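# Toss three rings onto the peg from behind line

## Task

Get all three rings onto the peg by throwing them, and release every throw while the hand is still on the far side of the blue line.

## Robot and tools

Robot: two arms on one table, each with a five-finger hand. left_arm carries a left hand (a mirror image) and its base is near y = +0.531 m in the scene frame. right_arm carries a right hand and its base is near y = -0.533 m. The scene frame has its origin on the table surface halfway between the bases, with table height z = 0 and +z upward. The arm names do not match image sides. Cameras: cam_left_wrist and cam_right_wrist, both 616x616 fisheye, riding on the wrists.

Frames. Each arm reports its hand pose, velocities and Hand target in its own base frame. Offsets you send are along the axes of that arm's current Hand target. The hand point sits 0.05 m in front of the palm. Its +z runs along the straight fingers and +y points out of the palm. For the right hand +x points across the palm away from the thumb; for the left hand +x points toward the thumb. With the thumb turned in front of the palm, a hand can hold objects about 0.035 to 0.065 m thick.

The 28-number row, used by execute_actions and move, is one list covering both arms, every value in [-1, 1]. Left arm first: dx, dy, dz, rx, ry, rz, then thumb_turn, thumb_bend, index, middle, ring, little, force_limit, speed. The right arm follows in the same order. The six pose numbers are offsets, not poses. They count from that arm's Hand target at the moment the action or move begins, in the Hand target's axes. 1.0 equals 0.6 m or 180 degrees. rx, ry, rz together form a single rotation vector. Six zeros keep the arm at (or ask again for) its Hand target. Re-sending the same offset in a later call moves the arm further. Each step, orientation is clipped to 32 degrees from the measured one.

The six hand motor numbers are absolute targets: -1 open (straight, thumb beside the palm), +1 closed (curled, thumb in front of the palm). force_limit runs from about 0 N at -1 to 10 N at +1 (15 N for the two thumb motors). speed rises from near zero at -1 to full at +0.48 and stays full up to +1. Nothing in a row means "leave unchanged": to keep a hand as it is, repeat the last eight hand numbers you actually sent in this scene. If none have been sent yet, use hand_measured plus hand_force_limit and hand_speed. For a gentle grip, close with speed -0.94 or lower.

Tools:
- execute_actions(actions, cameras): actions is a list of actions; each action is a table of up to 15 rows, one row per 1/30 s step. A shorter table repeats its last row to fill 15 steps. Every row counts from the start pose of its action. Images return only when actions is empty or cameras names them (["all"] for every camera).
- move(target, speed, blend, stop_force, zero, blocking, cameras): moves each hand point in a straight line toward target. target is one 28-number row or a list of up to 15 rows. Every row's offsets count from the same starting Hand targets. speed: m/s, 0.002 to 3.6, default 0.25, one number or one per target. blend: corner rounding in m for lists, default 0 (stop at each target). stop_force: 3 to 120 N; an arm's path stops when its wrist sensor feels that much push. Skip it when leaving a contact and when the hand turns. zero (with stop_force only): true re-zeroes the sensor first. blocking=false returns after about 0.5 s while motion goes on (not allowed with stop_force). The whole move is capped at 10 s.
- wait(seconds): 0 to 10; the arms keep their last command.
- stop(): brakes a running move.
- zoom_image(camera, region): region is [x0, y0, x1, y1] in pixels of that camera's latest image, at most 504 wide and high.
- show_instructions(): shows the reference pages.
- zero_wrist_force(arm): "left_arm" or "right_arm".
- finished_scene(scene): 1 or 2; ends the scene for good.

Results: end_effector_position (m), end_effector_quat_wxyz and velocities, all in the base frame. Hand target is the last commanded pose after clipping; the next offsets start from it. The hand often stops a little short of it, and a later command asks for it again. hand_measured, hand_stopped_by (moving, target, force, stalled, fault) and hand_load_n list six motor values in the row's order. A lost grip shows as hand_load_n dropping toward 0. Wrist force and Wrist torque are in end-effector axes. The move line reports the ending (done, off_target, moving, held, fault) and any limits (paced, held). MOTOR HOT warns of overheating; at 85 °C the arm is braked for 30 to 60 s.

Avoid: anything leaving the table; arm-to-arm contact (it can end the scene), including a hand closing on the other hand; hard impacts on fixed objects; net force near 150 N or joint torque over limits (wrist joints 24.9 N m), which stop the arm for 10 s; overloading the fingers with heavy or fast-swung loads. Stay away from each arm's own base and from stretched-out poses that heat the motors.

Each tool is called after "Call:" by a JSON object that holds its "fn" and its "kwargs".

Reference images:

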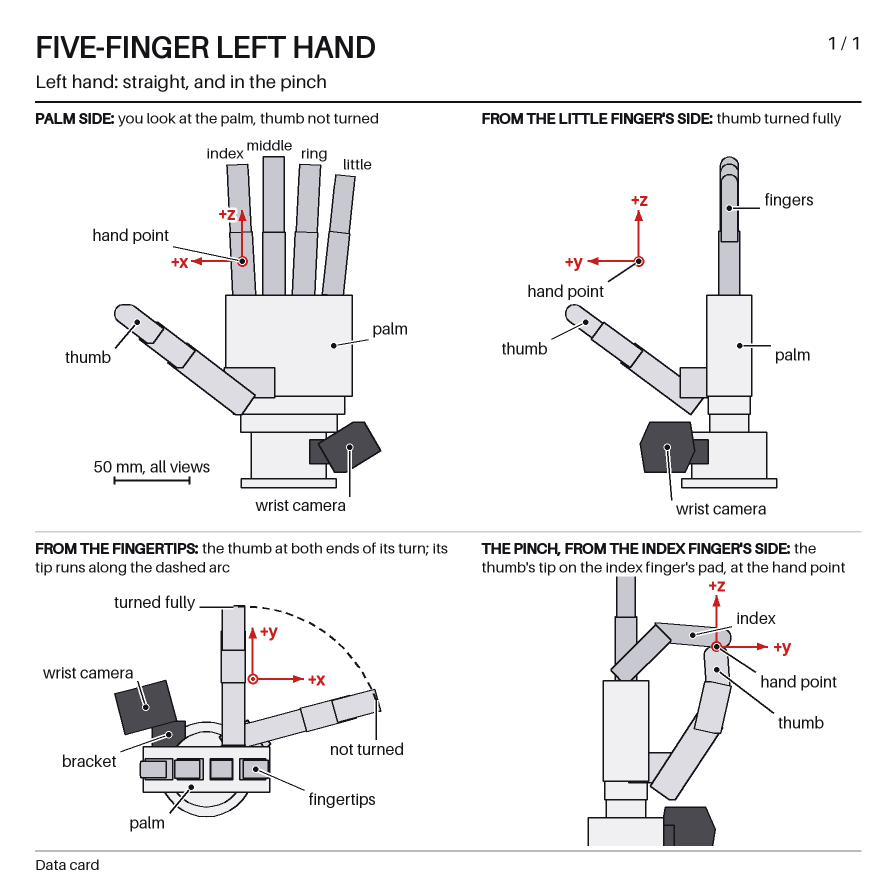

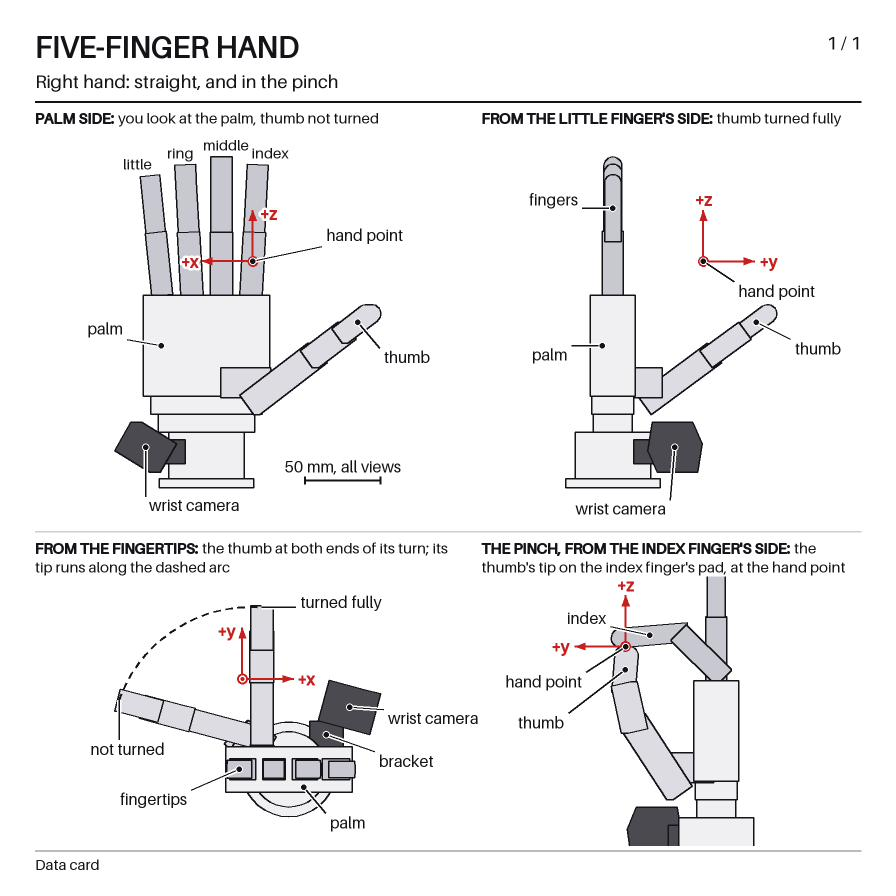

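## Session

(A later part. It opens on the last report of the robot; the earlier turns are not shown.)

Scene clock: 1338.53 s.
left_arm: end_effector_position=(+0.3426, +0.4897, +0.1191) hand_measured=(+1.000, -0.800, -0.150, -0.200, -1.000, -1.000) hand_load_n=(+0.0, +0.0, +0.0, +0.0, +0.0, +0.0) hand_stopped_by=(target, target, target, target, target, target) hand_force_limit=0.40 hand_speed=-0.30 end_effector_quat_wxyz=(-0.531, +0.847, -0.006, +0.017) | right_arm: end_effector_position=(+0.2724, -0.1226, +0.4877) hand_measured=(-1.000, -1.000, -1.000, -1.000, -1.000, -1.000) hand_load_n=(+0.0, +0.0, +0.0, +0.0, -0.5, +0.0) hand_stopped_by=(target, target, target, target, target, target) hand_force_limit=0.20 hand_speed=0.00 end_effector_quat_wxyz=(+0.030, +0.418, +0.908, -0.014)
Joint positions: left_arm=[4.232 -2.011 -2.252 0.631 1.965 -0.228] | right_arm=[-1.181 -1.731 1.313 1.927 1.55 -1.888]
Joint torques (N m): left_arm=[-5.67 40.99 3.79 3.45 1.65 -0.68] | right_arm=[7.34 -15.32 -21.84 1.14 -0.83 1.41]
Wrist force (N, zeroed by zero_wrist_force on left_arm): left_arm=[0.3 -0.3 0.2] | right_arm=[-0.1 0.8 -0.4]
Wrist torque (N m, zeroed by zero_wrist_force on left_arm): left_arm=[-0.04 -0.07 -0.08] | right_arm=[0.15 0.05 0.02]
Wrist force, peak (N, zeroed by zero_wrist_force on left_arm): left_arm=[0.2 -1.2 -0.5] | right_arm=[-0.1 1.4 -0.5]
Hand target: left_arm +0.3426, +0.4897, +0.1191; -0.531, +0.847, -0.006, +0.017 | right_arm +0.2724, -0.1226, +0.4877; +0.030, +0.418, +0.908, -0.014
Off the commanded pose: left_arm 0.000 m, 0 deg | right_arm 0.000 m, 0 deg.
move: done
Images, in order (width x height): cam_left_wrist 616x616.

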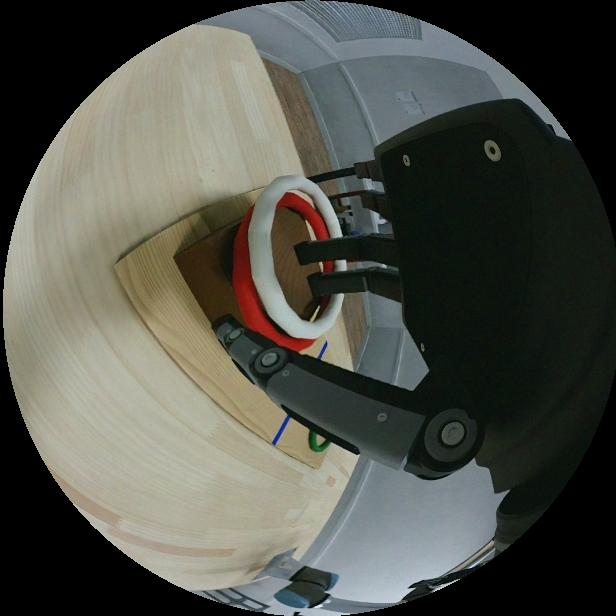

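Call:
{"fn": "move", "kwargs": {"target": [[0.0001,-0.0056,0.0121,0,0,0,1,-0.8,-0.15,-0.2,-1,-1,0.4,-0.3,0,0,0,0,0,0,-1,-1,-1,-1,-1,-1,0.2,0],[-0.0008,0.0261,0.0268,0,0,0,1,-0.8,-0.15,-0.2,-1,-1,0.4,-0.3,0,0,0,0,0,0,-1,-1,-1,-1,-1,-1,0.2,0]], "speed": [0.08,0.03], "stop_force": 3, "cameras": ["cam_left_wrist"]}}

Call:
{"fn": "zoom_image", "kwargs": {"camera": "cam_left_wrist", "region": [200, 150, 390, 380]}}

Scene clock: 1354.73 s.
left_arm: end_effector_position=(+0.3428, +0.4973, +0.0980) hand_measured=(+1.000, -0.800, -0.150, -0.200, -1.000, -1.000) hand_load_n=(+0.0, +0.0, +0.0, +0.0, +0.0, +0.0) hand_stopped_by=(target, target, target, target, target, target) hand_force_limit=0.40 hand_speed=-0.30 end_effector_quat_wxyz=(-0.531, +0.847, -0.006, +0.017) | right_arm: end_effector_position=(+0.2724, -0.1226, +0.4877) hand_measured=(-1.000, -1.000, -1.000, -1.000, -1.000, -1.000) hand_load_n=(+0.0, +0.0, +0.0, +0.0, +0.5, +0.0) hand_stopped_by=(target, target, target, target, target, target) hand_force_limit=0.20 hand_speed=0.00 end_effector_quat_wxyz=(+0.030, +0.418, +0.908, -0.014)
Joint positions: left_arm=[4.24 -2.077 -2.239 0.685 1.958 -0.224] | right_arm=[-1.181 -1.731 1.313 1.927 1.55 -1.888]
Joint torques (N m): left_arm=[-6.84 47.37 15.33 0.55 1.24 -0.85] | right_arm=[6.86 -15.37 -22.35 1.05 -0.82 1.39]
Wrist force (N, zeroed by zero_wrist_force on left_arm): left_arm=[0.1 -0.1 -0.1] | right_arm=[-0.1 0.8 -0.4]
Wrist torque (N m, zeroed by zero_wrist_force on left_arm): left_arm=[0.01 -0.05 -0.05] | right_arm=[0.15 0.04 0.01]
Wrist force, peak (N, zeroed by zero_wrist_force on left_arm): left_arm=[0.0 -1.2 0.5] | right_arm=[0.3 1.4 -0.5]
Hand target: left_arm +0.3428, +0.4973, +0.0980; -0.531, +0.847, -0.006, +0.017 | right_arm +0.2724, -0.1226, +0.4877; +0.030, +0.418, +0.908, -0.014
Off the commanded pose: left_arm 0.000 m, 0 deg | right_arm 0.000 m, 0 deg.
move: done
Images, in order (width x height): cam_left_wrist 616x616.

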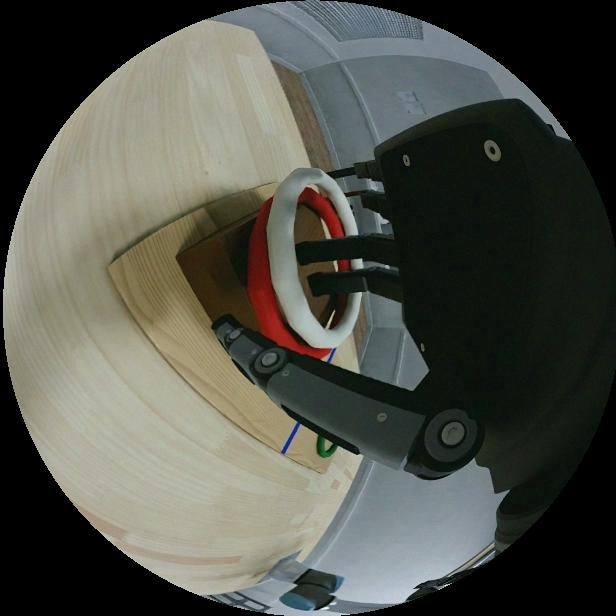

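Scaled by 2.191 from the camera's 616x616 image, which has a finer 880x880 frame.

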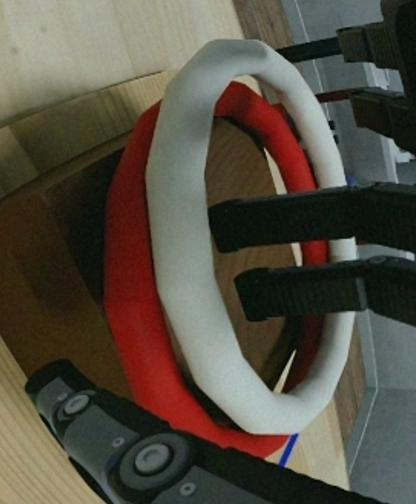

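Call:
{"fn": "move", "kwargs": {"target": [[0,0,0,0,0,0,1,-0.3,-0.15,-0.2,-1,-1,0.4,-0.8,0,0,0,0,0,0,-1,-1,-1,-1,-1,-1,0.2,0],[0,0,0,0,0,0,1,-0.3,0.4,0.4,-1,-1,0.4,-0.9,0,0,0,0,0,0,-1,-1,-1,-1,-1,-1,0.2,0],[0.0005,-0.0181,-0.0084,0,0,0,1,-0.3,0.4,0.4,-1,-1,0.4,-0.9,0,0,0,0,0,0,-1,-1,-1,-1,-1,-1,0.2,0]], "speed": 0.04, "cameras": ["cam_left_wrist"]}}

Call:
{"fn": "zoom_image", "kwargs": {"camera": "cam_left_wrist", "region": [200, 150, 390, 380]}}

Scene clock: 1373.07 s.
left_arm: end_effector_position=(+0.3429, +0.4975, +0.1101) hand_measured=(+1.000, -0.304, +0.164, +0.114, -1.000, -1.000) hand_load_n=(-0.5, +8.5, +8.0, +7.5, +0.0, +0.0) hand_stopped_by=(target, target, force, force, target, target) hand_force_limit=0.40 hand_speed=-0.90 end_effector_quat_wxyz=(-0.531, +0.847, -0.006, +0.017) end_effector_velocity=(+0.000, +0.000, -0.002) end_effector_angular_velocity=(+0.000, +0.000, +0.001) | right_arm: end_effector_position=(+0.2724, -0.1226, +0.4877) hand_measured=(-1.000, -1.000, -1.000, -1.000, -1.000, -1.000) hand_load_n=(+0.0, +0.0, +0.0, +0.0, +0.0, +0.0) hand_stopped_by=(target, target, target, target, target, target) hand_force_limit=0.20 hand_speed=0.00 end_effector_quat_wxyz=(+0.030, +0.418, +0.908, -0.014)
Joint positions: left_arm=[4.24 -2.044 -2.237 0.65 1.958 -0.224] | right_arm=[-1.181 -1.731 1.313 1.927 1.55 -1.888]
Joint velocities: left_arm=[0.001 -0.005 0 0.005 0 0] | right_arm=[within noise]
Joint torques (N m): left_arm=[3.92 22.51 16.27 5.25 -1.01 2.02] | right_arm=[7.21 -15.32 -22.01 1.02 -0.79 1.46]
Wrist force (N, zeroed by zero_wrist_force on left_arm): left_arm=[0.2 0.4 0.2] | right_arm=[0.0 0.9 -0.6]
Wrist torque (N m, zeroed by zero_wrist_force on left_arm): left_arm=[-0.03 -0.06 -0.05] | right_arm=[0.17 0.03 0.02]
Wrist force, peak (N, zeroed by zero_wrist_force on left_arm): left_arm=[0.2 0.7 0.3] | right_arm=[-0.2 1.2 -0.7]
Hand target: left_arm +0.3429, +0.4975, +0.1100; -0.531, +0.847, -0.006, +0.017 | right_arm +0.2724, -0.1226, +0.4877; +0.030, +0.418, +0.908, -0.014
Off the commanded pose: left_arm 0.000 m, 0 deg | right_arm 0.000 m, 0 deg.
move: done
Images, in order (width x height): cam_left_wrist 616x616.

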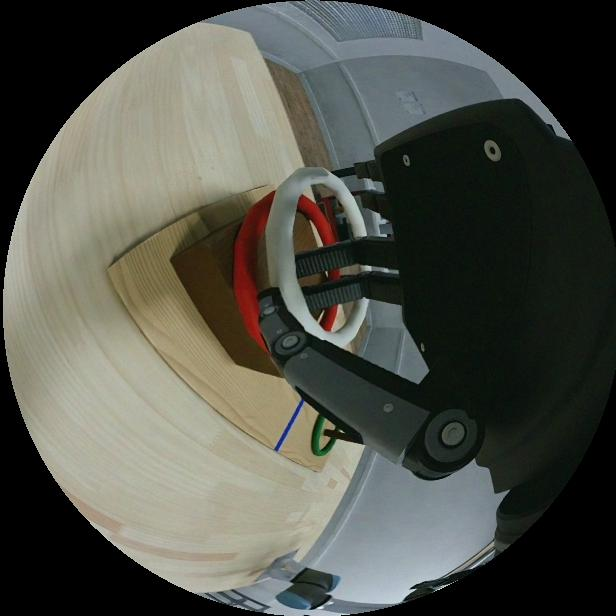

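Scaled by 2.191 from the camera's 616x616 image, which has a finer 880x880 frame.

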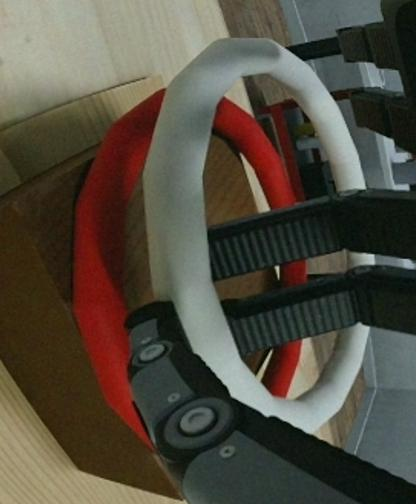

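Call:
{"fn": "move", "kwargs": {"target": [[0.0042,-0.1512,-0.0701,0,0,0,1,-0.3,0.4,0.4,-1,-1,0.4,-0.9,0,0,0,0,0,0,-1,-1,-1,-1,-1,-1,0.2,0],[-0.0017,-0.3674,-0.1797,0.0032,-0.117,-0.0542,1,-0.3,0.4,0.4,-1,-1,0.4,-0.9,0,0,0,0,0,0,-1,-1,-1,-1,-1,-1,0.2,0]], "speed": 0.15, "cameras": ["cam_left_wrist"]}}

Call:
{"fn": "zoom_image", "kwargs": {"camera": "cam_left_wrist", "region": [220, 150, 400, 360]}}

Scene clock: 1386.83 s.
left_arm: end_effector_position=(+0.3362, +0.4966, +0.3553) hand_measured=(+1.000, -0.304, +0.164, +0.114, -1.000, -1.000) hand_load_n=(-0.5, +9.0, +8.0, +7.5, +0.0, +0.0) hand_stopped_by=(target, target, force, force, target, target) hand_force_limit=0.40 hand_speed=-0.90 end_effector_quat_wxyz=(-0.524, +0.831, +0.163, -0.093) | right_arm: end_effector_position=(+0.2724, -0.1226, +0.4877) hand_measured=(-1.000, -1.000, -1.000, -1.000, -1.000, -1.000) hand_load_n=(+0.0, +0.0, +0.0, +0.0, +0.0, +0.0) hand_stopped_by=(target, target, target, target, target, target) hand_force_limit=0.20 hand_speed=0.00 end_effector_quat_wxyz=(+0.030, +0.418, +0.908, -0.014)
Joint positions: left_arm=[4.09 -1.648 -1.869 -0.345 2.424 -0.603] | right_arm=[-1.181 -1.731 1.313 1.927 1.55 -1.888]
Joint torques (N m): left_arm=[5.9 16.49 22.74 1.28 2.02 0.24] | right_arm=[7.23 -15.03 -22.35 1.07 -0.84 1.5]
Wrist force (N, zeroed by zero_wrist_force on left_arm): left_arm=[0.2 0.7 0.0] | right_arm=[0.0 1.0 -0.5]
Wrist torque (N m, zeroed by zero_wrist_force on left_arm): left_arm=[0.03 -0.06 -0.10] | right_arm=[0.18 0.02 0.02]
Wrist force, peak (N, zeroed by zero_wrist_force on left_arm): left_arm=[0.1 2.2 0.8] | right_arm=[0.1 1.4 -0.7]
Hand target: left_arm +0.3361, +0.4967, +0.3553; -0.524, +0.831, +0.163, -0.093 | right_arm +0.2724, -0.1226, +0.4877; +0.030, +0.418, +0.908, -0.014
Off the commanded pose: left_arm 0.000 m, 0 deg | right_arm 0.000 m, 0 deg.
move: done
Images, in order (width x height): cam_left_wrist 616x616.

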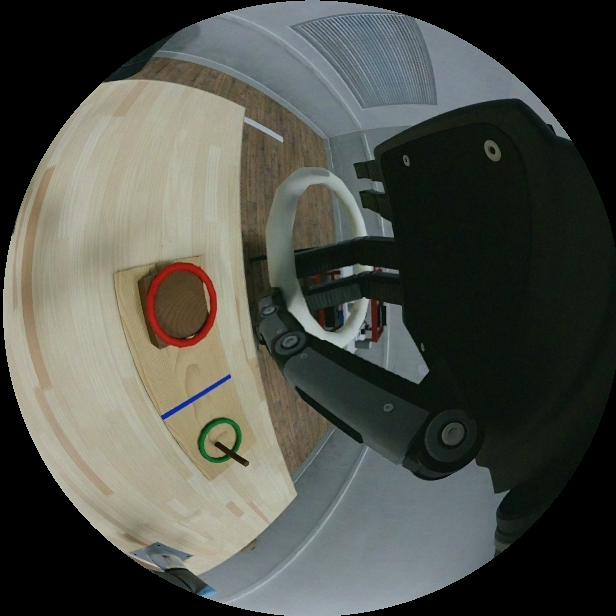

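Scaled by 2.400 from the camera's 616x616 image, which has a finer 880x880 frame.

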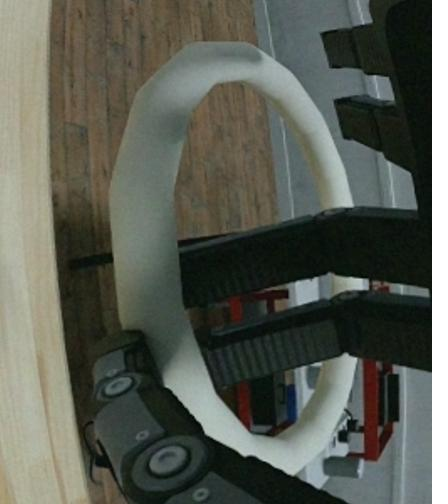

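Call:
{"fn": "execute_actions", "kwargs": {"actions": [[[0.0164,-0.0014,-0.0069,-0.0004,0.0129,0.0060,1,-0.3,0.4,0.4,-1,-1,0.4,-0.9,0,0,0,0,0,0,-1,-1,-1,-1,-1,-1,0.2,0],[0.0382,-0.0035,-0.0155,-0.0008,0.0299,0.0138,1,-0.3,0.4,0.4,-1,-1,0.4,-0.9,0,0,0,0,0,0,-1,-1,-1,-1,-1,-1,0.2,0],[0.0651,-0.0061,-0.0260,-0.0014,0.0508,0.0235,1,-0.3,0.4,0.4,-1,-1,0.4,-0.9,0,0,0,0,0,0,-1,-1,-1,-1,-1,-1,0.2,0],[0.0971,-0.0092,-0.0387,-0.0021,0.0759,0.0352,1,-0.3,0.4,0.4,-1,-1,0.4,-0.9,0,0,0,0,0,0,-1,-1,-1,-1,-1,-1,0.2,0],[0.1342,-0.0125,-0.0540,-0.0029,0.1049,0.0486,1,-0.3,0.4,0.4,-1,-1,0.4,-0.9,0,0,0,0,0,0,-1,-1,-1,-1,-1,-1,0.2,0],[0.1761,-0.0161,-0.0715,-0.0038,0.1380,0.0639,1,-0.3,0.4,0.4,-1,-1,0.4,-0.9,0,0,0,0,0,0,-1,-1,-1,-1,-1,-1,0.2,0],[0.2230,-0.0200,-0.0920,-0.0048,0.1751,0.0811,1,-0.3,0.4,0.4,-1,-1,0.4,-0.9,0,0,0,0,0,0,-1,-1,-1,-1,-1,-1,0.2,0],[0.2673,-0.0235,-0.1117,-0.0058,0.2103,0.0974,1,-1,-1,-1,-1,-1,0.4,-0.35,0,0,0,0,0,0,-1,-1,-1,-1,-1,-1,0.2,0],[0.3048,-0.0261,-0.1295,-0.0066,0.2406,0.1115,1,-1,-1,-1,-1,-1,0.4,-0.35,0,0,0,0,0,0,-1,-1,-1,-1,-1,-1,0.2,0],[0.3423,-0.0285,-0.1478,-0.0075,0.2708,0.1255,1,-1,-1,-1,-1,-1,0.4,-0.35,0,0,0,0,0,0,-1,-1,-1,-1,-1,-1,0.2,0],[0.3796,-0.0308,-0.1661,-0.0083,0.3011,0.1395,1,-1,-1,-1,-1,-1,0.4,-0.35,0,0,0,0,0,0,-1,-1,-1,-1,-1,-1,0.2,0],[0.4168,-0.0331,-0.1847,-0.0091,0.3313,0.1535,1,-1,-1,-1,-1,-1,0.4,-0.35,0,0,0,0,0,0,-1,-1,-1,-1,-1,-1,0.2,0],[0.4540,-0.0353,-0.2035,-0.0100,0.3616,0.1675,1,-1,-1,-1,-1,-1,0.4,-0.35,0,0,0,0,0,0,-1,-1,-1,-1,-1,-1,0.2,0],[0.4659,-0.0360,-0.2095,-0.0102,0.3713,0.1720,1,-1,-1,-1,-1,-1,0.4,-0.35,0,0,0,0,0,0,-1,-1,-1,-1,-1,-1,0.2,0],[0.4688,-0.0362,-0.2110,-0.0103,0.3737,0.1731,1,-1,-1,-1,-1,-1,0.4,-0.35,0,0,0,0,0,0,-1,-1,-1,-1,-1,-1,0.2,0]]], "cameras": ["cam_left_wrist"]}}

Call:
{"fn": "zoom_image", "kwargs": {"camera": "cam_left_wrist", "region": [130, 180, 260, 310]}}

Scene clock: 1415.10 s.
left_arm: end_effector_position=(+0.6215, +0.4919, +0.4323) hand_measured=(+1.000, -1.000, -1.000, -1.000, -1.000, -1.000) hand_load_n=(+0.0, +0.0, +0.0, +0.0, +0.0, +0.0) hand_stopped_by=(target, target, target, target, target, target) hand_force_limit=0.40 hand_speed=-0.35 end_effector_quat_wxyz=(-0.483, +0.760, -0.357, +0.249) | right_arm: end_effector_position=(+0.2724, -0.1226, +0.4877) hand_measured=(-1.000, -1.000, -1.000, -1.000, -1.000, -1.000) hand_load_n=(+0.0, +0.0, +0.0, +0.0, +0.0, +0.0) hand_stopped_by=(target, target, target, target, target, target) hand_force_limit=0.20 hand_speed=0.00 end_effector_quat_wxyz=(+0.030, +0.418, +0.908, -0.014)
Joint positions: left_arm=[4.1 -1.92 -1.384 -0.277 1.295 0.091] | right_arm=[-1.181 -1.731 1.313 1.927 1.55 -1.888]
Joint torques (N m): left_arm=[-5.33 29.61 20.2 0.64 0.93 1.93] | right_arm=[7.06 -14.85 -22.46 1.11 -0.88 1.37]
Wrist force (N, zeroed by zero_wrist_force on left_arm): left_arm=[-0.1 0.1 -0.5] | right_arm=[-0.1 1.0 -0.5]
Wrist torque (N m, zeroed by zero_wrist_force on left_arm): left_arm=[0.05 -0.05 -0.11] | right_arm=[0.18 0.05 0.02]
Wrist force, peak (N, zeroed by zero_wrist_force on left_arm): left_arm=[2.5 -3.3 4.4] | right_arm=[-0.1 1.3 -0.6]
Hand target: left_arm +0.6341, +0.5022, +0.4343; -0.471, +0.763, -0.366, +0.250 | right_arm +0.2724, -0.1226, +0.4877; +0.030, +0.418, +0.908, -0.014
Off the commanded pose: left_arm 0.017 m, 2 deg; position clipped | right_arm 0.000 m, 0 deg.
Step readings (end_effector_position of left_arm | right_arm):
0: (+0.3361, +0.4967, +0.3553) | (+0.2724, -0.1226, +0.4877)
1: (+0.3363, +0.4967, +0.3553) | (+0.2724, -0.1226, +0.4877)
2: (+0.3398, +0.4968, +0.3562) | (+0.2724, -0.1226, +0.4877)
4: (+0.3592, +0.4973, +0.3620) | (+0.2724, -0.1226, +0.4877)
8: (+0.4425, +0.4954, +0.3898) | (+0.2724, -0.1226, +0.4877)
15: (+0.5833, +0.4911, +0.4299) | (+0.2724, -0.1226, +0.4877)
Images, in order (width x height): cam_left_wrist 616x616.

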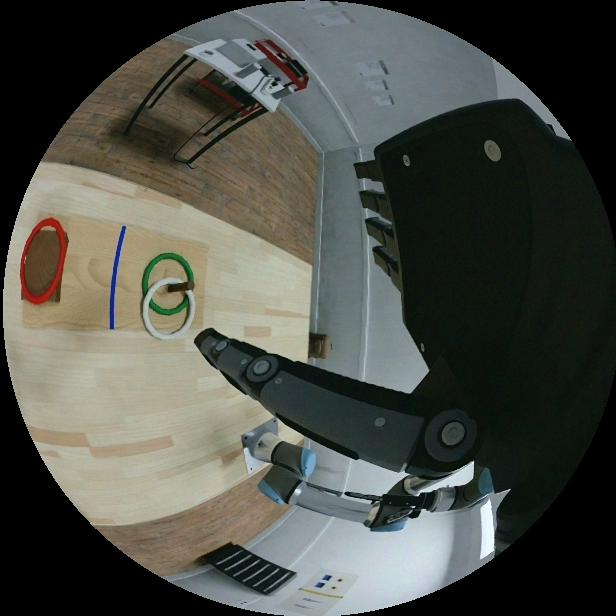

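Scaled by 3.877 from the camera's 616x616 image, which has a finer 880x880 frame.

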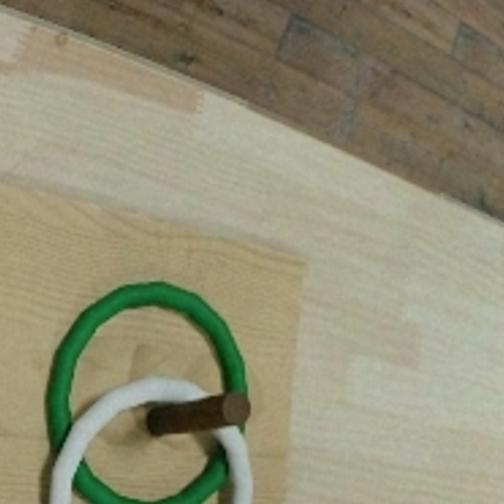

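Call:
{"fn": "zoom_image", "kwargs": {"camera": "cam_left_wrist", "region": [130, 240, 210, 350]}}

Scaled by 4.582 from the camera's 616x616 image, which has a finer 880x880 frame.

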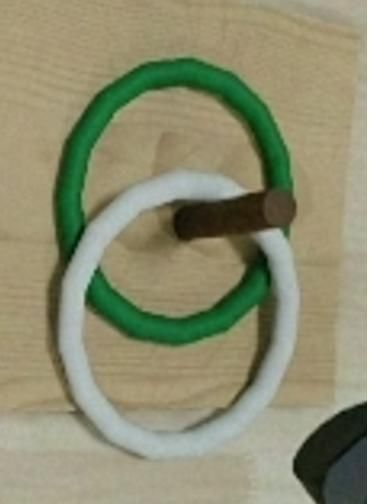

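Call:
{"fn": "move", "kwargs": {"target": [-0.2267,0.2988,-0.3412,0.0071,-0.2566,-0.1189,1,-1,-1,-1,-1,-1,0.4,0,0,0,0,0,0,0,-1,-1,-1,-1,-1,-1,0.2,0], "speed": 0.35}}

Scene clock: 1440.97 s.
left_arm: end_effector_position=(+0.3451, +0.4487, +0.3559) hand_measured=(+1.000, -1.000, -1.000, -1.000, -1.000, -1.000) hand_load_n=(+0.0, +0.0, +0.0, +0.0, +0.0, +0.0) hand_stopped_by=(target, target, target, target, target, target) hand_force_limit=0.40 hand_speed=0.00 end_effector_quat_wxyz=(-0.531, +0.847, -0.006, +0.018) | right_arm: end_effector_position=(+0.2724, -0.1226, +0.4877) hand_measured=(-1.000, -1.000, -1.000, -1.000, -1.000, -1.000) hand_load_n=(+0.0, +0.0, +0.0, +0.0, +0.0, +0.0) hand_stopped_by=(target, target, target, target, target, target) hand_force_limit=0.20 hand_speed=0.00 end_effector_quat_wxyz=(+0.030, +0.418, +0.908, -0.014)
Joint positions: left_arm=[4.175 -1.484 -2.064 -0.097 2.015 -0.258] | right_arm=[-1.181 -1.731 1.313 1.927 1.55 -1.888]
Joint torques (N m): left_arm=[-6.71 11.56 19.71 4.53 1.53 1.36] | right_arm=[6.79 -15.3 -22.21 1.08 -0.92 1.44]
Wrist force (N, zeroed by zero_wrist_force on left_arm): left_arm=[0.1 -0.1 0.0] | right_arm=[0.1 1.0 -0.6]
Wrist torque (N m, zeroed by zero_wrist_force on left_arm): left_arm=[-0.01 -0.06 -0.09] | right_arm=[0.19 0.02 0.03]
Wrist force, peak (N, zeroed by zero_wrist_force on left_arm): left_arm=[0.7 -1.3 0.6] | right_arm=[-0.4 1.3 -0.6]
Hand target: left_arm +0.3451, +0.4487, +0.3559; -0.531, +0.847, -0.006, +0.018 | right_arm +0.2724, -0.1226, +0.4877; +0.030, +0.418, +0.908, -0.014
Off the commanded pose: left_arm 0.000 m, 0 deg | right_arm 0.000 m, 0 deg.
move: done

Call:
{"fn": "move", "kwargs": {"target": [-0.0163,0.3402,0.2330,0,0,0,1,-0.8,-0.15,-0.2,-1,-1,0.4,-0.3,0,0,0,0,0,0,-1,-1,-1,-1,-1,-1,0.2,0], "speed": 0.22, "cameras": ["cam_left_wrist"]}}

Call:
{"fn": "zoom_image", "kwargs": {"camera": "cam_left_wrist", "region": [170, 150, 390, 400]}}

Scene clock: 1449.87 s.
left_arm: end_effector_position=(+0.3421, +0.4858, +0.1112) hand_measured=(+1.000, -0.800, -0.150, -0.200, -1.000, -1.000) hand_load_n=(+0.0, +0.0, +0.0, +0.0, +0.0, +0.0) hand_stopped_by=(target, target, target, target, target, target) hand_force_limit=0.40 hand_speed=-0.30 end_effector_quat_wxyz=(-0.531, +0.847, -0.006, +0.018) | right_arm: end_effector_position=(+0.2724, -0.1226, +0.4877) hand_measured=(-1.000, -1.000, -1.000, -1.000, -1.000, -1.000) hand_load_n=(-0.5, -0.5, +0.0, +0.0, +0.0, +0.0) hand_stopped_by=(target, target, target, target, target, target) hand_force_limit=0.20 hand_speed=0.00 end_effector_quat_wxyz=(+0.030, +0.418, +0.908, -0.014)
Joint positions: left_arm=[4.229 -2.029 -2.263 0.659 1.967 -0.23] | right_arm=[-1.181 -1.731 1.313 1.927 1.55 -1.888]
Joint torques (N m): left_arm=[-6.76 21.44 4.04 4.25 1.55 -0.91] | right_arm=[7.35 -15.18 -22.41 1.03 -0.89 1.4]
Wrist force (N, zeroed by zero_wrist_force on left_arm): left_arm=[0.1 -0.4 -0.1] | right_arm=[-0.2 0.9 -0.5]
Wrist torque (N m, zeroed by zero_wrist_force on left_arm): left_arm=[-0.03 -0.05 -0.09] | right_arm=[0.18 0.05 0.02]
Wrist force, peak (N, zeroed by zero_wrist_force on left_arm): left_arm=[0.3 -2.2 -1.2] | right_arm=[-0.1 1.3 -0.6]
Hand target: left_arm +0.3421, +0.4858, +0.1111; -0.531, +0.847, -0.006, +0.018 | right_arm +0.2724, -0.1226, +0.4877; +0.030, +0.418, +0.908, -0.014
Off the commanded pose: left_arm 0.000 m, 0 deg | right_arm 0.000 m, 0 deg.
move: done
Images, in order (width x height): cam_left_wrist 616x616.

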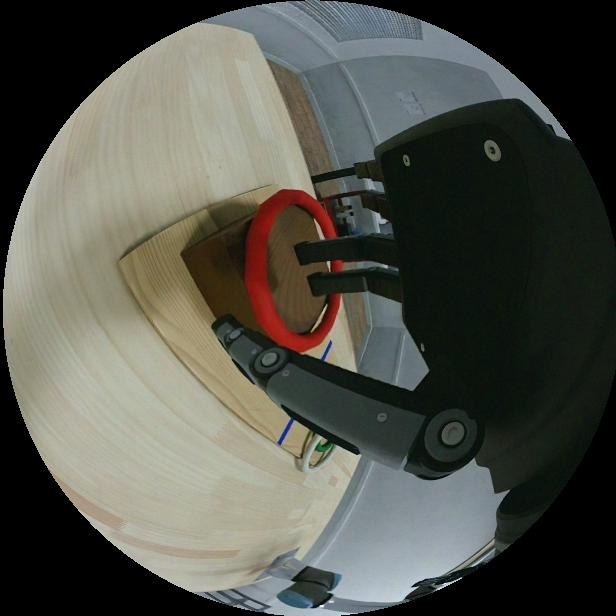

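Scaled by 2.016 from the camera's 616x616 image, which has a finer 880x880 frame.

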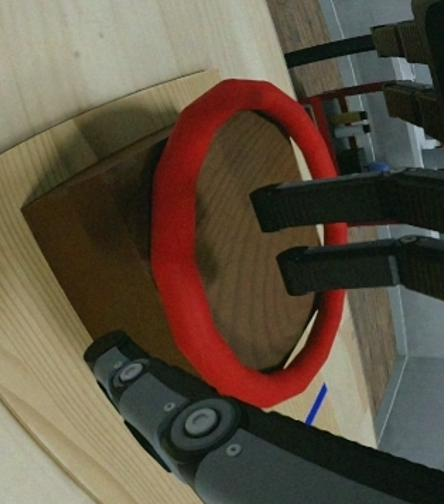

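Call:
{"fn": "move", "kwargs": {"target": [[0.0151,-0.0073,0.0166,0,0,0,1,-0.8,-0.15,-0.2,-1,-1,0.4,-0.3,0,0,0,0,0,0,-1,-1,-1,-1,-1,-1,0.2,0],[0.0140,0.0337,0.0356,0,0,0,1,-0.8,-0.15,-0.2,-1,-1,0.4,-0.3,0,0,0,0,0,0,-1,-1,-1,-1,-1,-1,0.2,0]], "speed": [0.08,0.03], "stop_force": 3, "cameras": ["cam_left_wrist"]}}

Call:
{"fn": "zoom_image", "kwargs": {"camera": "cam_left_wrist", "region": [200, 150, 390, 380]}}

Scene clock: 1465.73 s.
left_arm: end_effector_position=(+0.3514, +0.4960, +0.0882) hand_measured=(+1.000, -0.800, -0.150, -0.200, -1.000, -1.000) hand_load_n=(+0.0, +0.0, +0.0, +0.0, +0.0, +0.0) hand_stopped_by=(target, target, target, target, target, target) hand_force_limit=0.40 hand_speed=-0.30 end_effector_quat_wxyz=(-0.531, +0.847, -0.006, +0.018) | right_arm: end_effector_position=(+0.2724, -0.1226, +0.4877) hand_measured=(-1.000, -1.000, -1.000, -1.000, -1.000, -1.000) hand_load_n=(+0.0, +0.0, +0.0, +0.0, +0.0, +0.0) hand_stopped_by=(target, target, target, target, target, target) hand_force_limit=0.20 hand_speed=0.00 end_effector_quat_wxyz=(+0.030, +0.418, +0.908, -0.014)
Joint positions: left_arm=[4.22 -2.109 -2.226 0.7 1.975 -0.234] | right_arm=[-1.181 -1.731 1.313 1.927 1.55 -1.888]
Joint torques (N m): left_arm=[3.73 24.46 4.52 4.23 -1.19 1.74] | right_arm=[6.88 -15.11 -22.68 1.16 -0.93 1.42]
Wrist force (N, zeroed by zero_wrist_force on left_arm): left_arm=[1.0 -3.2 -1.9] | right_arm=[-0.2 1.0 -0.4]
Wrist torque (N m, zeroed by zero_wrist_force on left_arm): left_arm=[0.04 -0.20 0.21] | right_arm=[0.17 0.06 0.02]
Wrist force, peak (N, zeroed by zero_wrist_force on left_arm): left_arm=[1.3 -23.2 -14.2] | right_arm=[-0.4 1.3 -0.7]
Hand target: left_arm +0.3514, +0.4960, +0.0882; -0.531, +0.847, -0.006, +0.018 (not the last commanded pose) | right_arm +0.2724, -0.1226, +0.4877; +0.030, +0.418, +0.908, -0.014
Off the commanded pose: left_arm 0.004 m, 0 deg | right_arm 0.000 m, 0 deg.
move: contact (left_arm); path passed 1 of 2 targets
Images, in order (width x height): cam_left_wrist 616x616.

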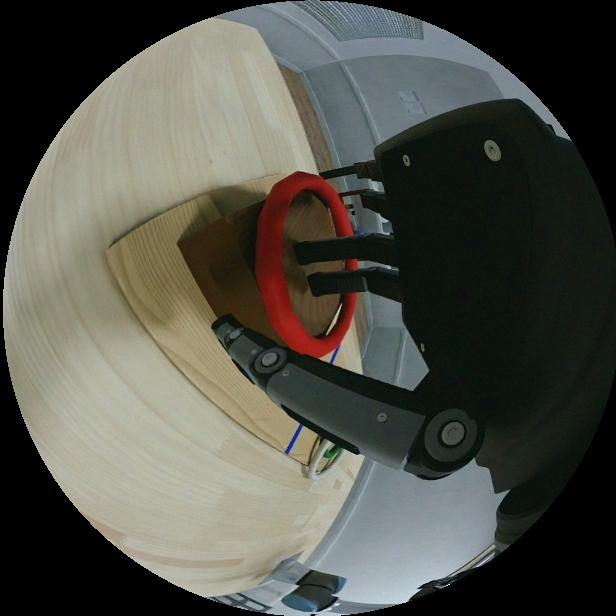

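Scaled by 2.191 from the camera's 616x616 image, which has a finer 880x880 frame.

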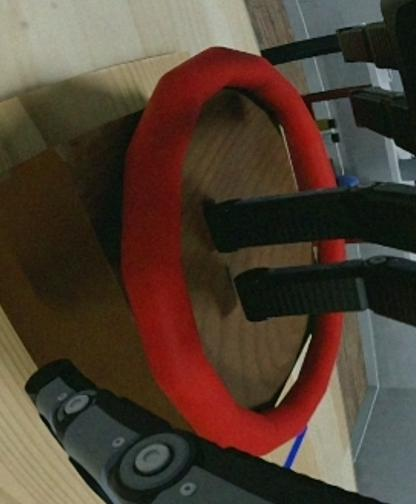

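Call:
{"fn": "move", "kwargs": {"target": [[0.0014,-0.0526,-0.0133,0.0278,0,0,1,-0.8,-0.15,-0.2,-1,-1,0.4,-0.3,0,0,0,0,0,0,-1,-1,-1,-1,-1,-1,0.2,0],[0.0014,-0.0526,-0.0133,0.0278,0,0,1,-0.3,-0.15,-0.2,-1,-1,0.4,-0.5,0,0,0,0,0,0,-1,-1,-1,-1,-1,-1,0.2,0]], "speed": 0.1, "cameras": ["cam_left_wrist"]}}

Call:
{"fn": "zoom_image", "kwargs": {"camera": "cam_left_wrist", "region": [200, 150, 390, 380]}}

Scene clock: 1489.10 s.
left_arm: end_effector_position=(+0.3517, +0.5026, +0.1201) hand_measured=(+1.000, -0.300, -0.150, -0.200, -1.000, -1.000) hand_load_n=(+0.5, +0.5, +0.0, +0.0, +0.0, +0.0) hand_stopped_by=(target, target, target, target, target, target) hand_force_limit=0.40 hand_speed=-0.50 end_effector_quat_wxyz=(-0.567, +0.823, -0.005, +0.018) | right_arm: end_effector_position=(+0.2724, -0.1226, +0.4877) hand_measured=(-1.000, -1.000, -1.000, -1.000, -1.000, -1.000) hand_load_n=(+0.0, +0.0, +0.0, +0.0, +0.0, +0.0) hand_stopped_by=(target, target, target, target, target, target) hand_force_limit=0.20 hand_speed=0.00 end_effector_quat_wxyz=(+0.030, +0.418, +0.908, -0.014)
Joint positions: left_arm=[4.211 -2.086 -2.216 0.758 2.002 -0.201] | right_arm=[-1.181 -1.731 1.313 1.927 1.55 -1.888]
Joint torques (N m): left_arm=[4.48 23.64 2.74 0.45 -1.06 -2.39] | right_arm=[7.31 -14.67 -22.55 1.08 -0.93 1.39]
Wrist force (N, zeroed by zero_wrist_force on left_arm): left_arm=[0.8 0.2 -0.3] | right_arm=[0.0 0.9 -0.4]
Wrist torque (N m, zeroed by zero_wrist_force on left_arm): left_arm=[0.05 -0.14 0.03] | right_arm=[0.16 0.02 0.02]
Wrist force, peak (N, zeroed by zero_wrist_force on left_arm): left_arm=[1.2 -3.7 -2.1] | right_arm=[-0.1 1.3 -0.8]
Hand target: left_arm +0.3517, +0.5026, +0.1201; -0.567, +0.823, -0.005, +0.018 | right_arm +0.2724, -0.1226, +0.4877; +0.030, +0.418, +0.908, -0.014
Off the commanded pose: left_arm 0.000 m, 0 deg | right_arm 0.000 m, 0 deg.
move: done
Images, in order (width x height): cam_left_wrist 616x616.

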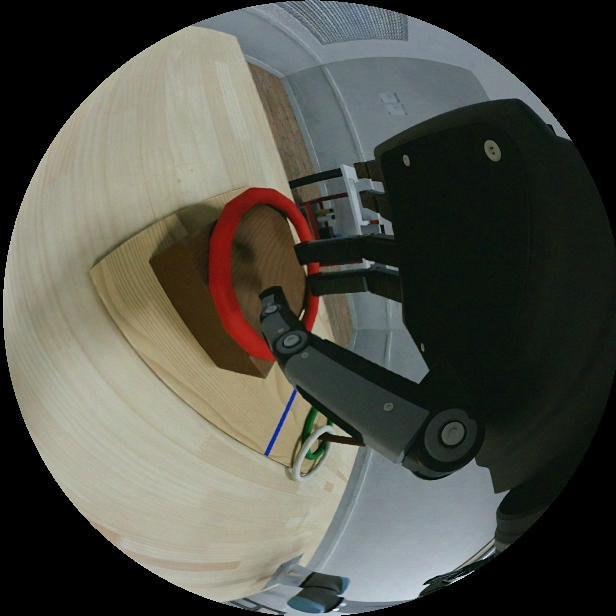

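Scaled by 2.191 from the camera's 616x616 image, which has a finer 880x880 frame.

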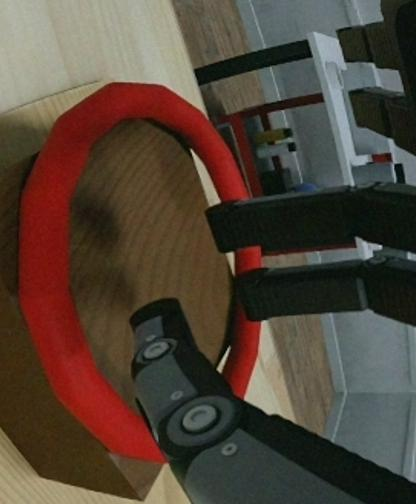

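Call:
{"fn": "move", "kwargs": {"target": [[0.0064,0.013,-0.0353,0,0,0,1,-0.3,-0.15,-0.2,-1,-1,0.4,-0.5,0,0,0,0,0,0,-1,-1,-1,-1,-1,-1,0.2,0],[0.0058,0.0365,-0.0268,0,0,0,1,-0.3,-0.15,-0.2,-1,-1,0.4,-0.5,0,0,0,0,0,0,-1,-1,-1,-1,-1,-1,0.2,0]], "speed": [0.08,0.03], "stop_force": 3, "cameras": ["cam_left_wrist"]}}

Call:
{"fn": "zoom_image", "kwargs": {"camera": "cam_left_wrist", "region": [200, 150, 390, 380]}}

Scene clock: 1511.00 s.
left_arm: end_effector_position=(+0.3548, +0.4796, +0.1054) hand_measured=(+1.000, -0.300, -0.150, -0.200, -1.000, -1.000) hand_load_n=(+0.0, +0.0, +0.0, +0.0, +0.0, +0.0) hand_stopped_by=(target, target, target, target, target, target) hand_force_limit=0.40 hand_speed=-0.50 end_effector_quat_wxyz=(-0.567, +0.823, -0.005, +0.018) | right_arm: end_effector_position=(+0.2724, -0.1226, +0.4877) hand_measured=(-1.000, -1.000, -1.000, -1.000, -1.000, -1.000) hand_load_n=(+0.0, +0.0, +0.0, +0.0, +0.0, +0.0) hand_stopped_by=(target, target, target, target, target, target) hand_force_limit=0.20 hand_speed=0.00 end_effector_quat_wxyz=(+0.030, +0.418, +0.908, -0.014)
Joint positions: left_arm=[4.176 -2.11 -2.255 0.815 2.034 -0.216] | right_arm=[-1.181 -1.731 1.313 1.927 1.55 -1.888]
Joint torques (N m): left_arm=[-4.98 47.51 0.84 0.29 1.55 2.34] | right_arm=[6.94 -15.15 -22.33 1.08 -0.89 1.45]
Wrist force (N, zeroed by zero_wrist_force on left_arm): left_arm=[0.8 0.3 -0.4] | right_arm=[-0.3 1.1 -0.4]
Wrist torque (N m, zeroed by zero_wrist_force on left_arm): left_arm=[0.07 -0.14 0.09] | right_arm=[0.20 0.07 0.01]
Wrist force, peak (N, zeroed by zero_wrist_force on left_arm): left_arm=[1.1 0.4 -1.2] | right_arm=[-0.2 1.2 -1.0]
Hand target: left_arm +0.3548, +0.4796, +0.1054; -0.567, +0.823, -0.005, +0.018 | right_arm +0.2724, -0.1226, +0.4877; +0.030, +0.418, +0.908, -0.014
Off the commanded pose: left_arm 0.000 m, 0 deg | right_arm 0.000 m, 0 deg.
move: done
Images, in order (width x height): cam_left_wrist 616x616.

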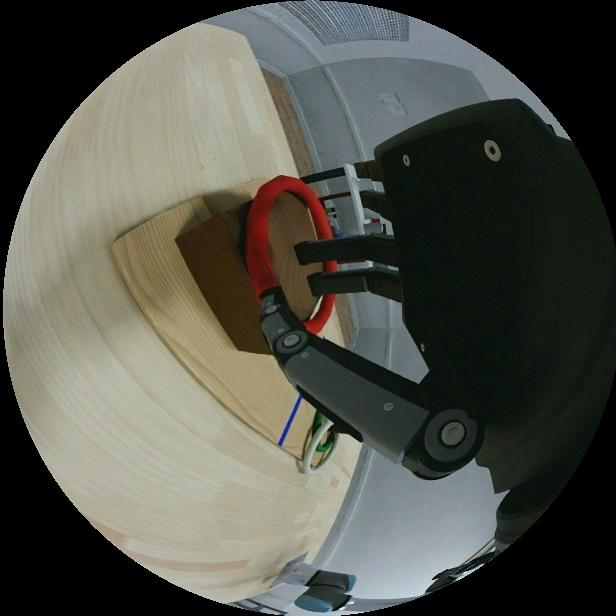

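Scaled by 2.191 from the camera's 616x616 image, which has a finer 880x880 frame.

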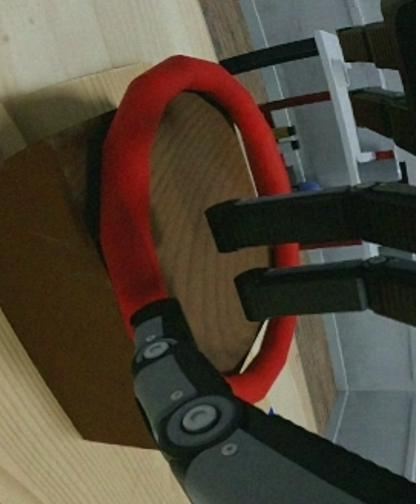

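Call:
{"fn": "move", "kwargs": {"target": [[-0.0001,0.0051,-0.0141,0,0,0,1,-0.3,-0.15,-0.2,-1,-1,0.4,-0.5,0,0,0,0,0,0,-1,-1,-1,-1,-1,-1,0.2,0],[-0.0007,0.0284,-0.0056,0,0,0,1,-0.3,-0.15,-0.2,-1,-1,0.4,-0.5,0,0,0,0,0,0,-1,-1,-1,-1,-1,-1,0.2,0]], "speed": 0.02, "stop_force": 3, "cameras": ["cam_left_wrist"]}}

Call:
{"fn": "zoom_image", "kwargs": {"camera": "cam_left_wrist", "region": [200, 150, 390, 380]}}

Scene clock: 1593.47 s.
left_arm: end_effector_position=(+0.3545, +0.4705, +0.0907) hand_measured=(+1.000, -0.300, -0.150, -0.200, -1.000, -1.000) hand_load_n=(+0.0, +0.0, +0.0, +0.0, +0.0, +0.0) hand_stopped_by=(target, target, target, target, target, target) hand_force_limit=0.40 hand_speed=-0.50 end_effector_quat_wxyz=(-0.567, +0.823, -0.005, +0.018) | right_arm: end_effector_position=(+0.2724, -0.1226, +0.4877) hand_measured=(-1.000, -1.000, -1.000, -1.000, -1.000, -1.000) hand_load_n=(+0.0, +0.0, +0.0, +0.0, +0.0, +0.0) hand_stopped_by=(target, target, target, target, target, target) hand_force_limit=0.20 hand_speed=0.00 end_effector_quat_wxyz=(+0.030, +0.418, +0.908, -0.014)
Joint positions: left_arm=[4.165 -2.146 -2.272 0.866 2.045 -0.221] | right_arm=[-1.181 -1.731 1.313 1.927 1.55 -1.888]
Joint torques (N m): left_arm=[-4.84 48.35 10.45 0.26 1.49 1.35] | right_arm=[7.2 -14.69 -22.24 1.1 -0.99 1.3]
Wrist force (N, zeroed by zero_wrist_force on left_arm): left_arm=[0.8 0.2 -0.4] | right_arm=[-0.1 1.1 -0.3]
Wrist torque (N m, zeroed by zero_wrist_force on left_arm): left_arm=[0.06 -0.14 0.12] | right_arm=[0.19 0.03 0.03]
Wrist force, peak (N, zeroed by zero_wrist_force on left_arm): left_arm=[1.2 0.3 -0.7] | right_arm=[-0.1 1.4 -0.6]
Hand target: left_arm +0.3545, +0.4704, +0.0907; -0.567, +0.823, -0.005, +0.018 | right_arm +0.2724, -0.1226, +0.4877; +0.030, +0.418, +0.908, -0.014
Off the commanded pose: left_arm 0.000 m, 0 deg | right_arm 0.000 m, 0 deg.
move: done
Images, in order (width x height): cam_left_wrist 616x616.

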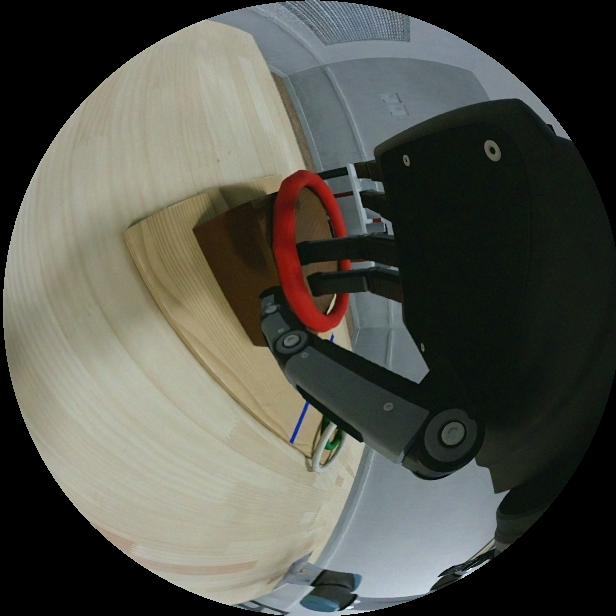

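Scaled by 2.191 from the camera's 616x616 image, which has a finer 880x880 frame.

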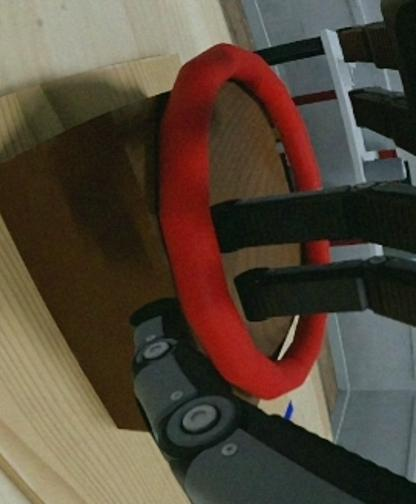

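Call:
{"fn": "move", "kwargs": {"target": [[0,0,0,0,0,0,1,-0.3,0.4,0.4,-1,-1,0.4,-0.9,0,0,0,0,0,0,-1,-1,-1,-1,-1,-1,0.2,0],[0.0013,-0.047,-0.0171,0,0,0,1,-0.3,0.4,0.4,-1,-1,0.4,-0.9,0,0,0,0,0,0,-1,-1,-1,-1,-1,-1,0.2,0]], "speed": 0.05, "cameras": ["cam_left_wrist"]}}

Call:
{"fn": "zoom_image", "kwargs": {"camera": "cam_left_wrist", "region": [200, 150, 390, 380]}}

Scene clock: 1605.63 s.
left_arm: end_effector_position=(+0.3546, +0.4709, +0.1208) hand_measured=(+1.000, -0.302, +0.192, +0.124, -1.000, -1.000) hand_load_n=(+1.0, +1.5, +0.5, +2.5, +0.0, +0.0) hand_stopped_by=(target, target, force, force, target, target) hand_force_limit=0.40 hand_speed=-0.90 end_effector_quat_wxyz=(-0.567, +0.823, -0.005, +0.018) | right_arm: end_effector_position=(+0.2724, -0.1226, +0.4877) hand_measured=(-1.000, -1.000, -1.000, -1.000, -1.000, -1.000) hand_load_n=(+0.0, -0.5, +0.0, +0.0, +0.0, +0.5) hand_stopped_by=(target, target, target, target, target, target) hand_force_limit=0.20 hand_speed=0.00 end_effector_quat_wxyz=(+0.030, +0.418, +0.908, -0.014)
Joint positions: left_arm=[4.165 -2.059 -2.272 0.779 2.044 -0.221] | right_arm=[-1.181 -1.731 1.313 1.927 1.55 -1.888]
Joint torques (N m): left_arm=[5.49 22.47 17.04 4.84 -0.89 1.31] | right_arm=[6.98 -14.88 -22.45 1.07 -1.01 1.41]
Wrist force (N, zeroed by zero_wrist_force on left_arm): left_arm=[0.8 0.6 -0.5] | right_arm=[0.0 1.1 -0.7]
Wrist torque (N m, zeroed by zero_wrist_force on left_arm): left_arm=[0.09 -0.13 0.11] | right_arm=[0.20 0.04 0.03]
Wrist force, peak (N, zeroed by zero_wrist_force on left_arm): left_arm=[1.0 0.5 -0.7] | right_arm=[-0.3 1.3 -0.8]
Hand target: left_arm +0.3546, +0.4709, +0.1207; -0.567, +0.823, -0.005, +0.018 | right_arm +0.2724, -0.1226, +0.4877; +0.030, +0.418, +0.908, -0.014
Off the commanded pose: left_arm 0.000 m, 0 deg | right_arm 0.000 m, 0 deg.
move: done
Images, in order (width x height): cam_left_wrist 616x616.

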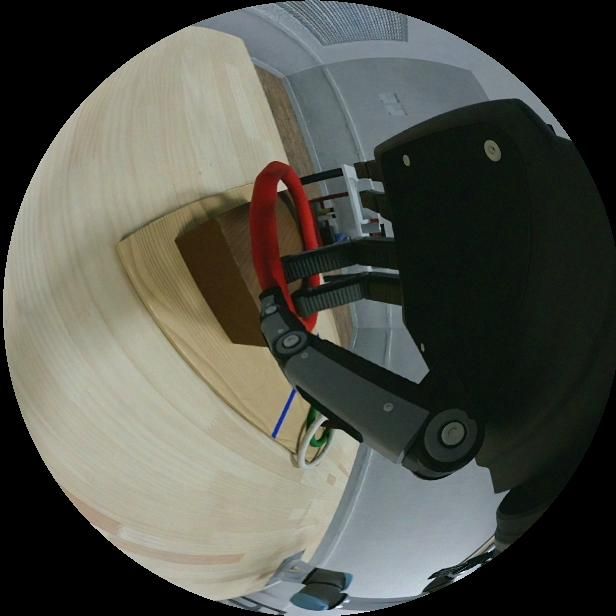

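Scaled by 2.191 from the camera's 616x616 image, which has a finer 880x880 frame.

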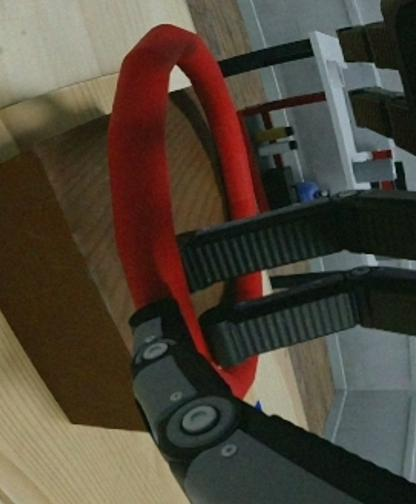

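Call:
{"fn": "move", "kwargs": {"target": [0,0,0,0,0,0,1,-0.3,0.42,0.42,-1,-1,0.4,-0.92,0,0,0,0,0,0,-1,-1,-1,-1,-1,-1,0.2,0], "speed": 0.05, "cameras": ["cam_left_wrist"]}}

Call:
{"fn": "zoom_image", "kwargs": {"camera": "cam_left_wrist", "region": [200, 150, 390, 380]}}

Scene clock: 1611.80 s.
left_arm: end_effector_position=(+0.3546, +0.4709, +0.1207) hand_measured=(+1.000, -0.302, +0.392, +0.144, -1.000, -1.000) hand_load_n=(+1.5, +5.5, +7.0, +4.5, +0.0, +0.0) hand_stopped_by=(target, target, force, force, target, target) hand_force_limit=0.40 hand_speed=-0.92 end_effector_quat_wxyz=(-0.567, +0.823, -0.005, +0.018) | right_arm: end_effector_position=(+0.2724, -0.1226, +0.4877) hand_measured=(-1.000, -1.000, -1.000, -1.000, -1.000, -1.000) hand_load_n=(+0.0, +0.0, +0.0, +0.0, +0.0, +0.0) hand_stopped_by=(target, target, target, target, target, target) hand_force_limit=0.20 hand_speed=0.00 end_effector_quat_wxyz=(+0.030, +0.418, +0.908, -0.014)
Joint positions: left_arm=[4.165 -2.059 -2.272 0.779 2.044 -0.221] | right_arm=[-1.181 -1.731 1.313 1.927 1.55 -1.888]
Joint torques (N m): left_arm=[4.76 22.83 15.84 2.68 1.21 -1.83] | right_arm=[7.12 -14.81 -22.18 1.13 -0.96 1.35]
Wrist force (N, zeroed by zero_wrist_force on left_arm): left_arm=[0.8 0.9 -0.5] | right_arm=[-0.1 1.2 -0.5]
Wrist torque (N m, zeroed by zero_wrist_force on left_arm): left_arm=[0.11 -0.14 0.10] | right_arm=[0.22 0.04 0.02]
Wrist force, peak (N, zeroed by zero_wrist_force on left_arm): left_arm=[1.1 0.7 -0.6] | right_arm=[-0.4 1.4 -0.9]
Hand target: left_arm +0.3546, +0.4709, +0.1207; -0.567, +0.823, -0.005, +0.018 | right_arm +0.2724, -0.1226, +0.4877; +0.030, +0.418, +0.908, -0.014
Off the commanded pose: left_arm 0.000 m, 0 deg | right_arm 0.000 m, 0 deg.
move: done
Images, in order (width x height): cam_left_wrist 616x616.

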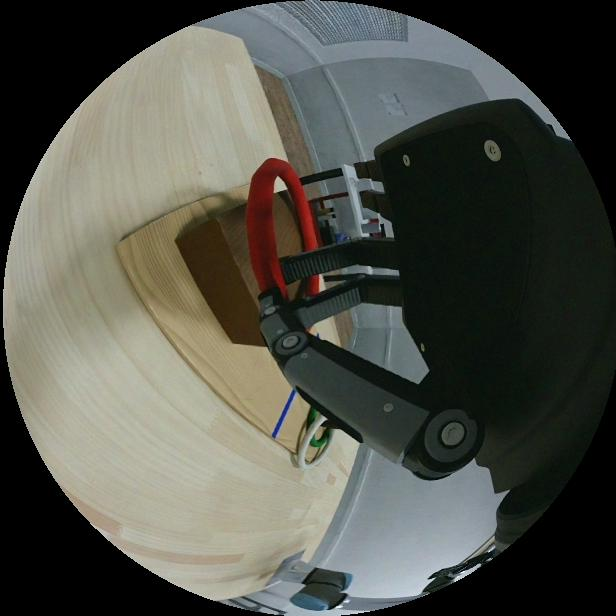

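Scaled by 2.191 from the camera's 616x616 image, which has a finer 880x880 frame.

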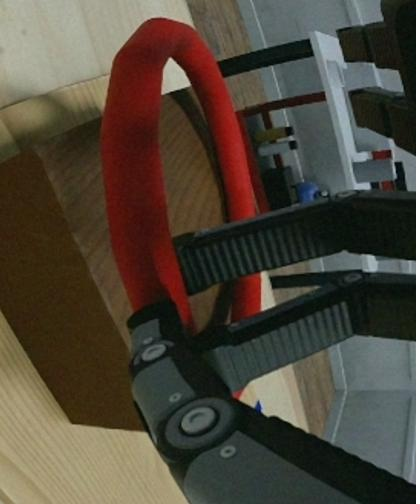

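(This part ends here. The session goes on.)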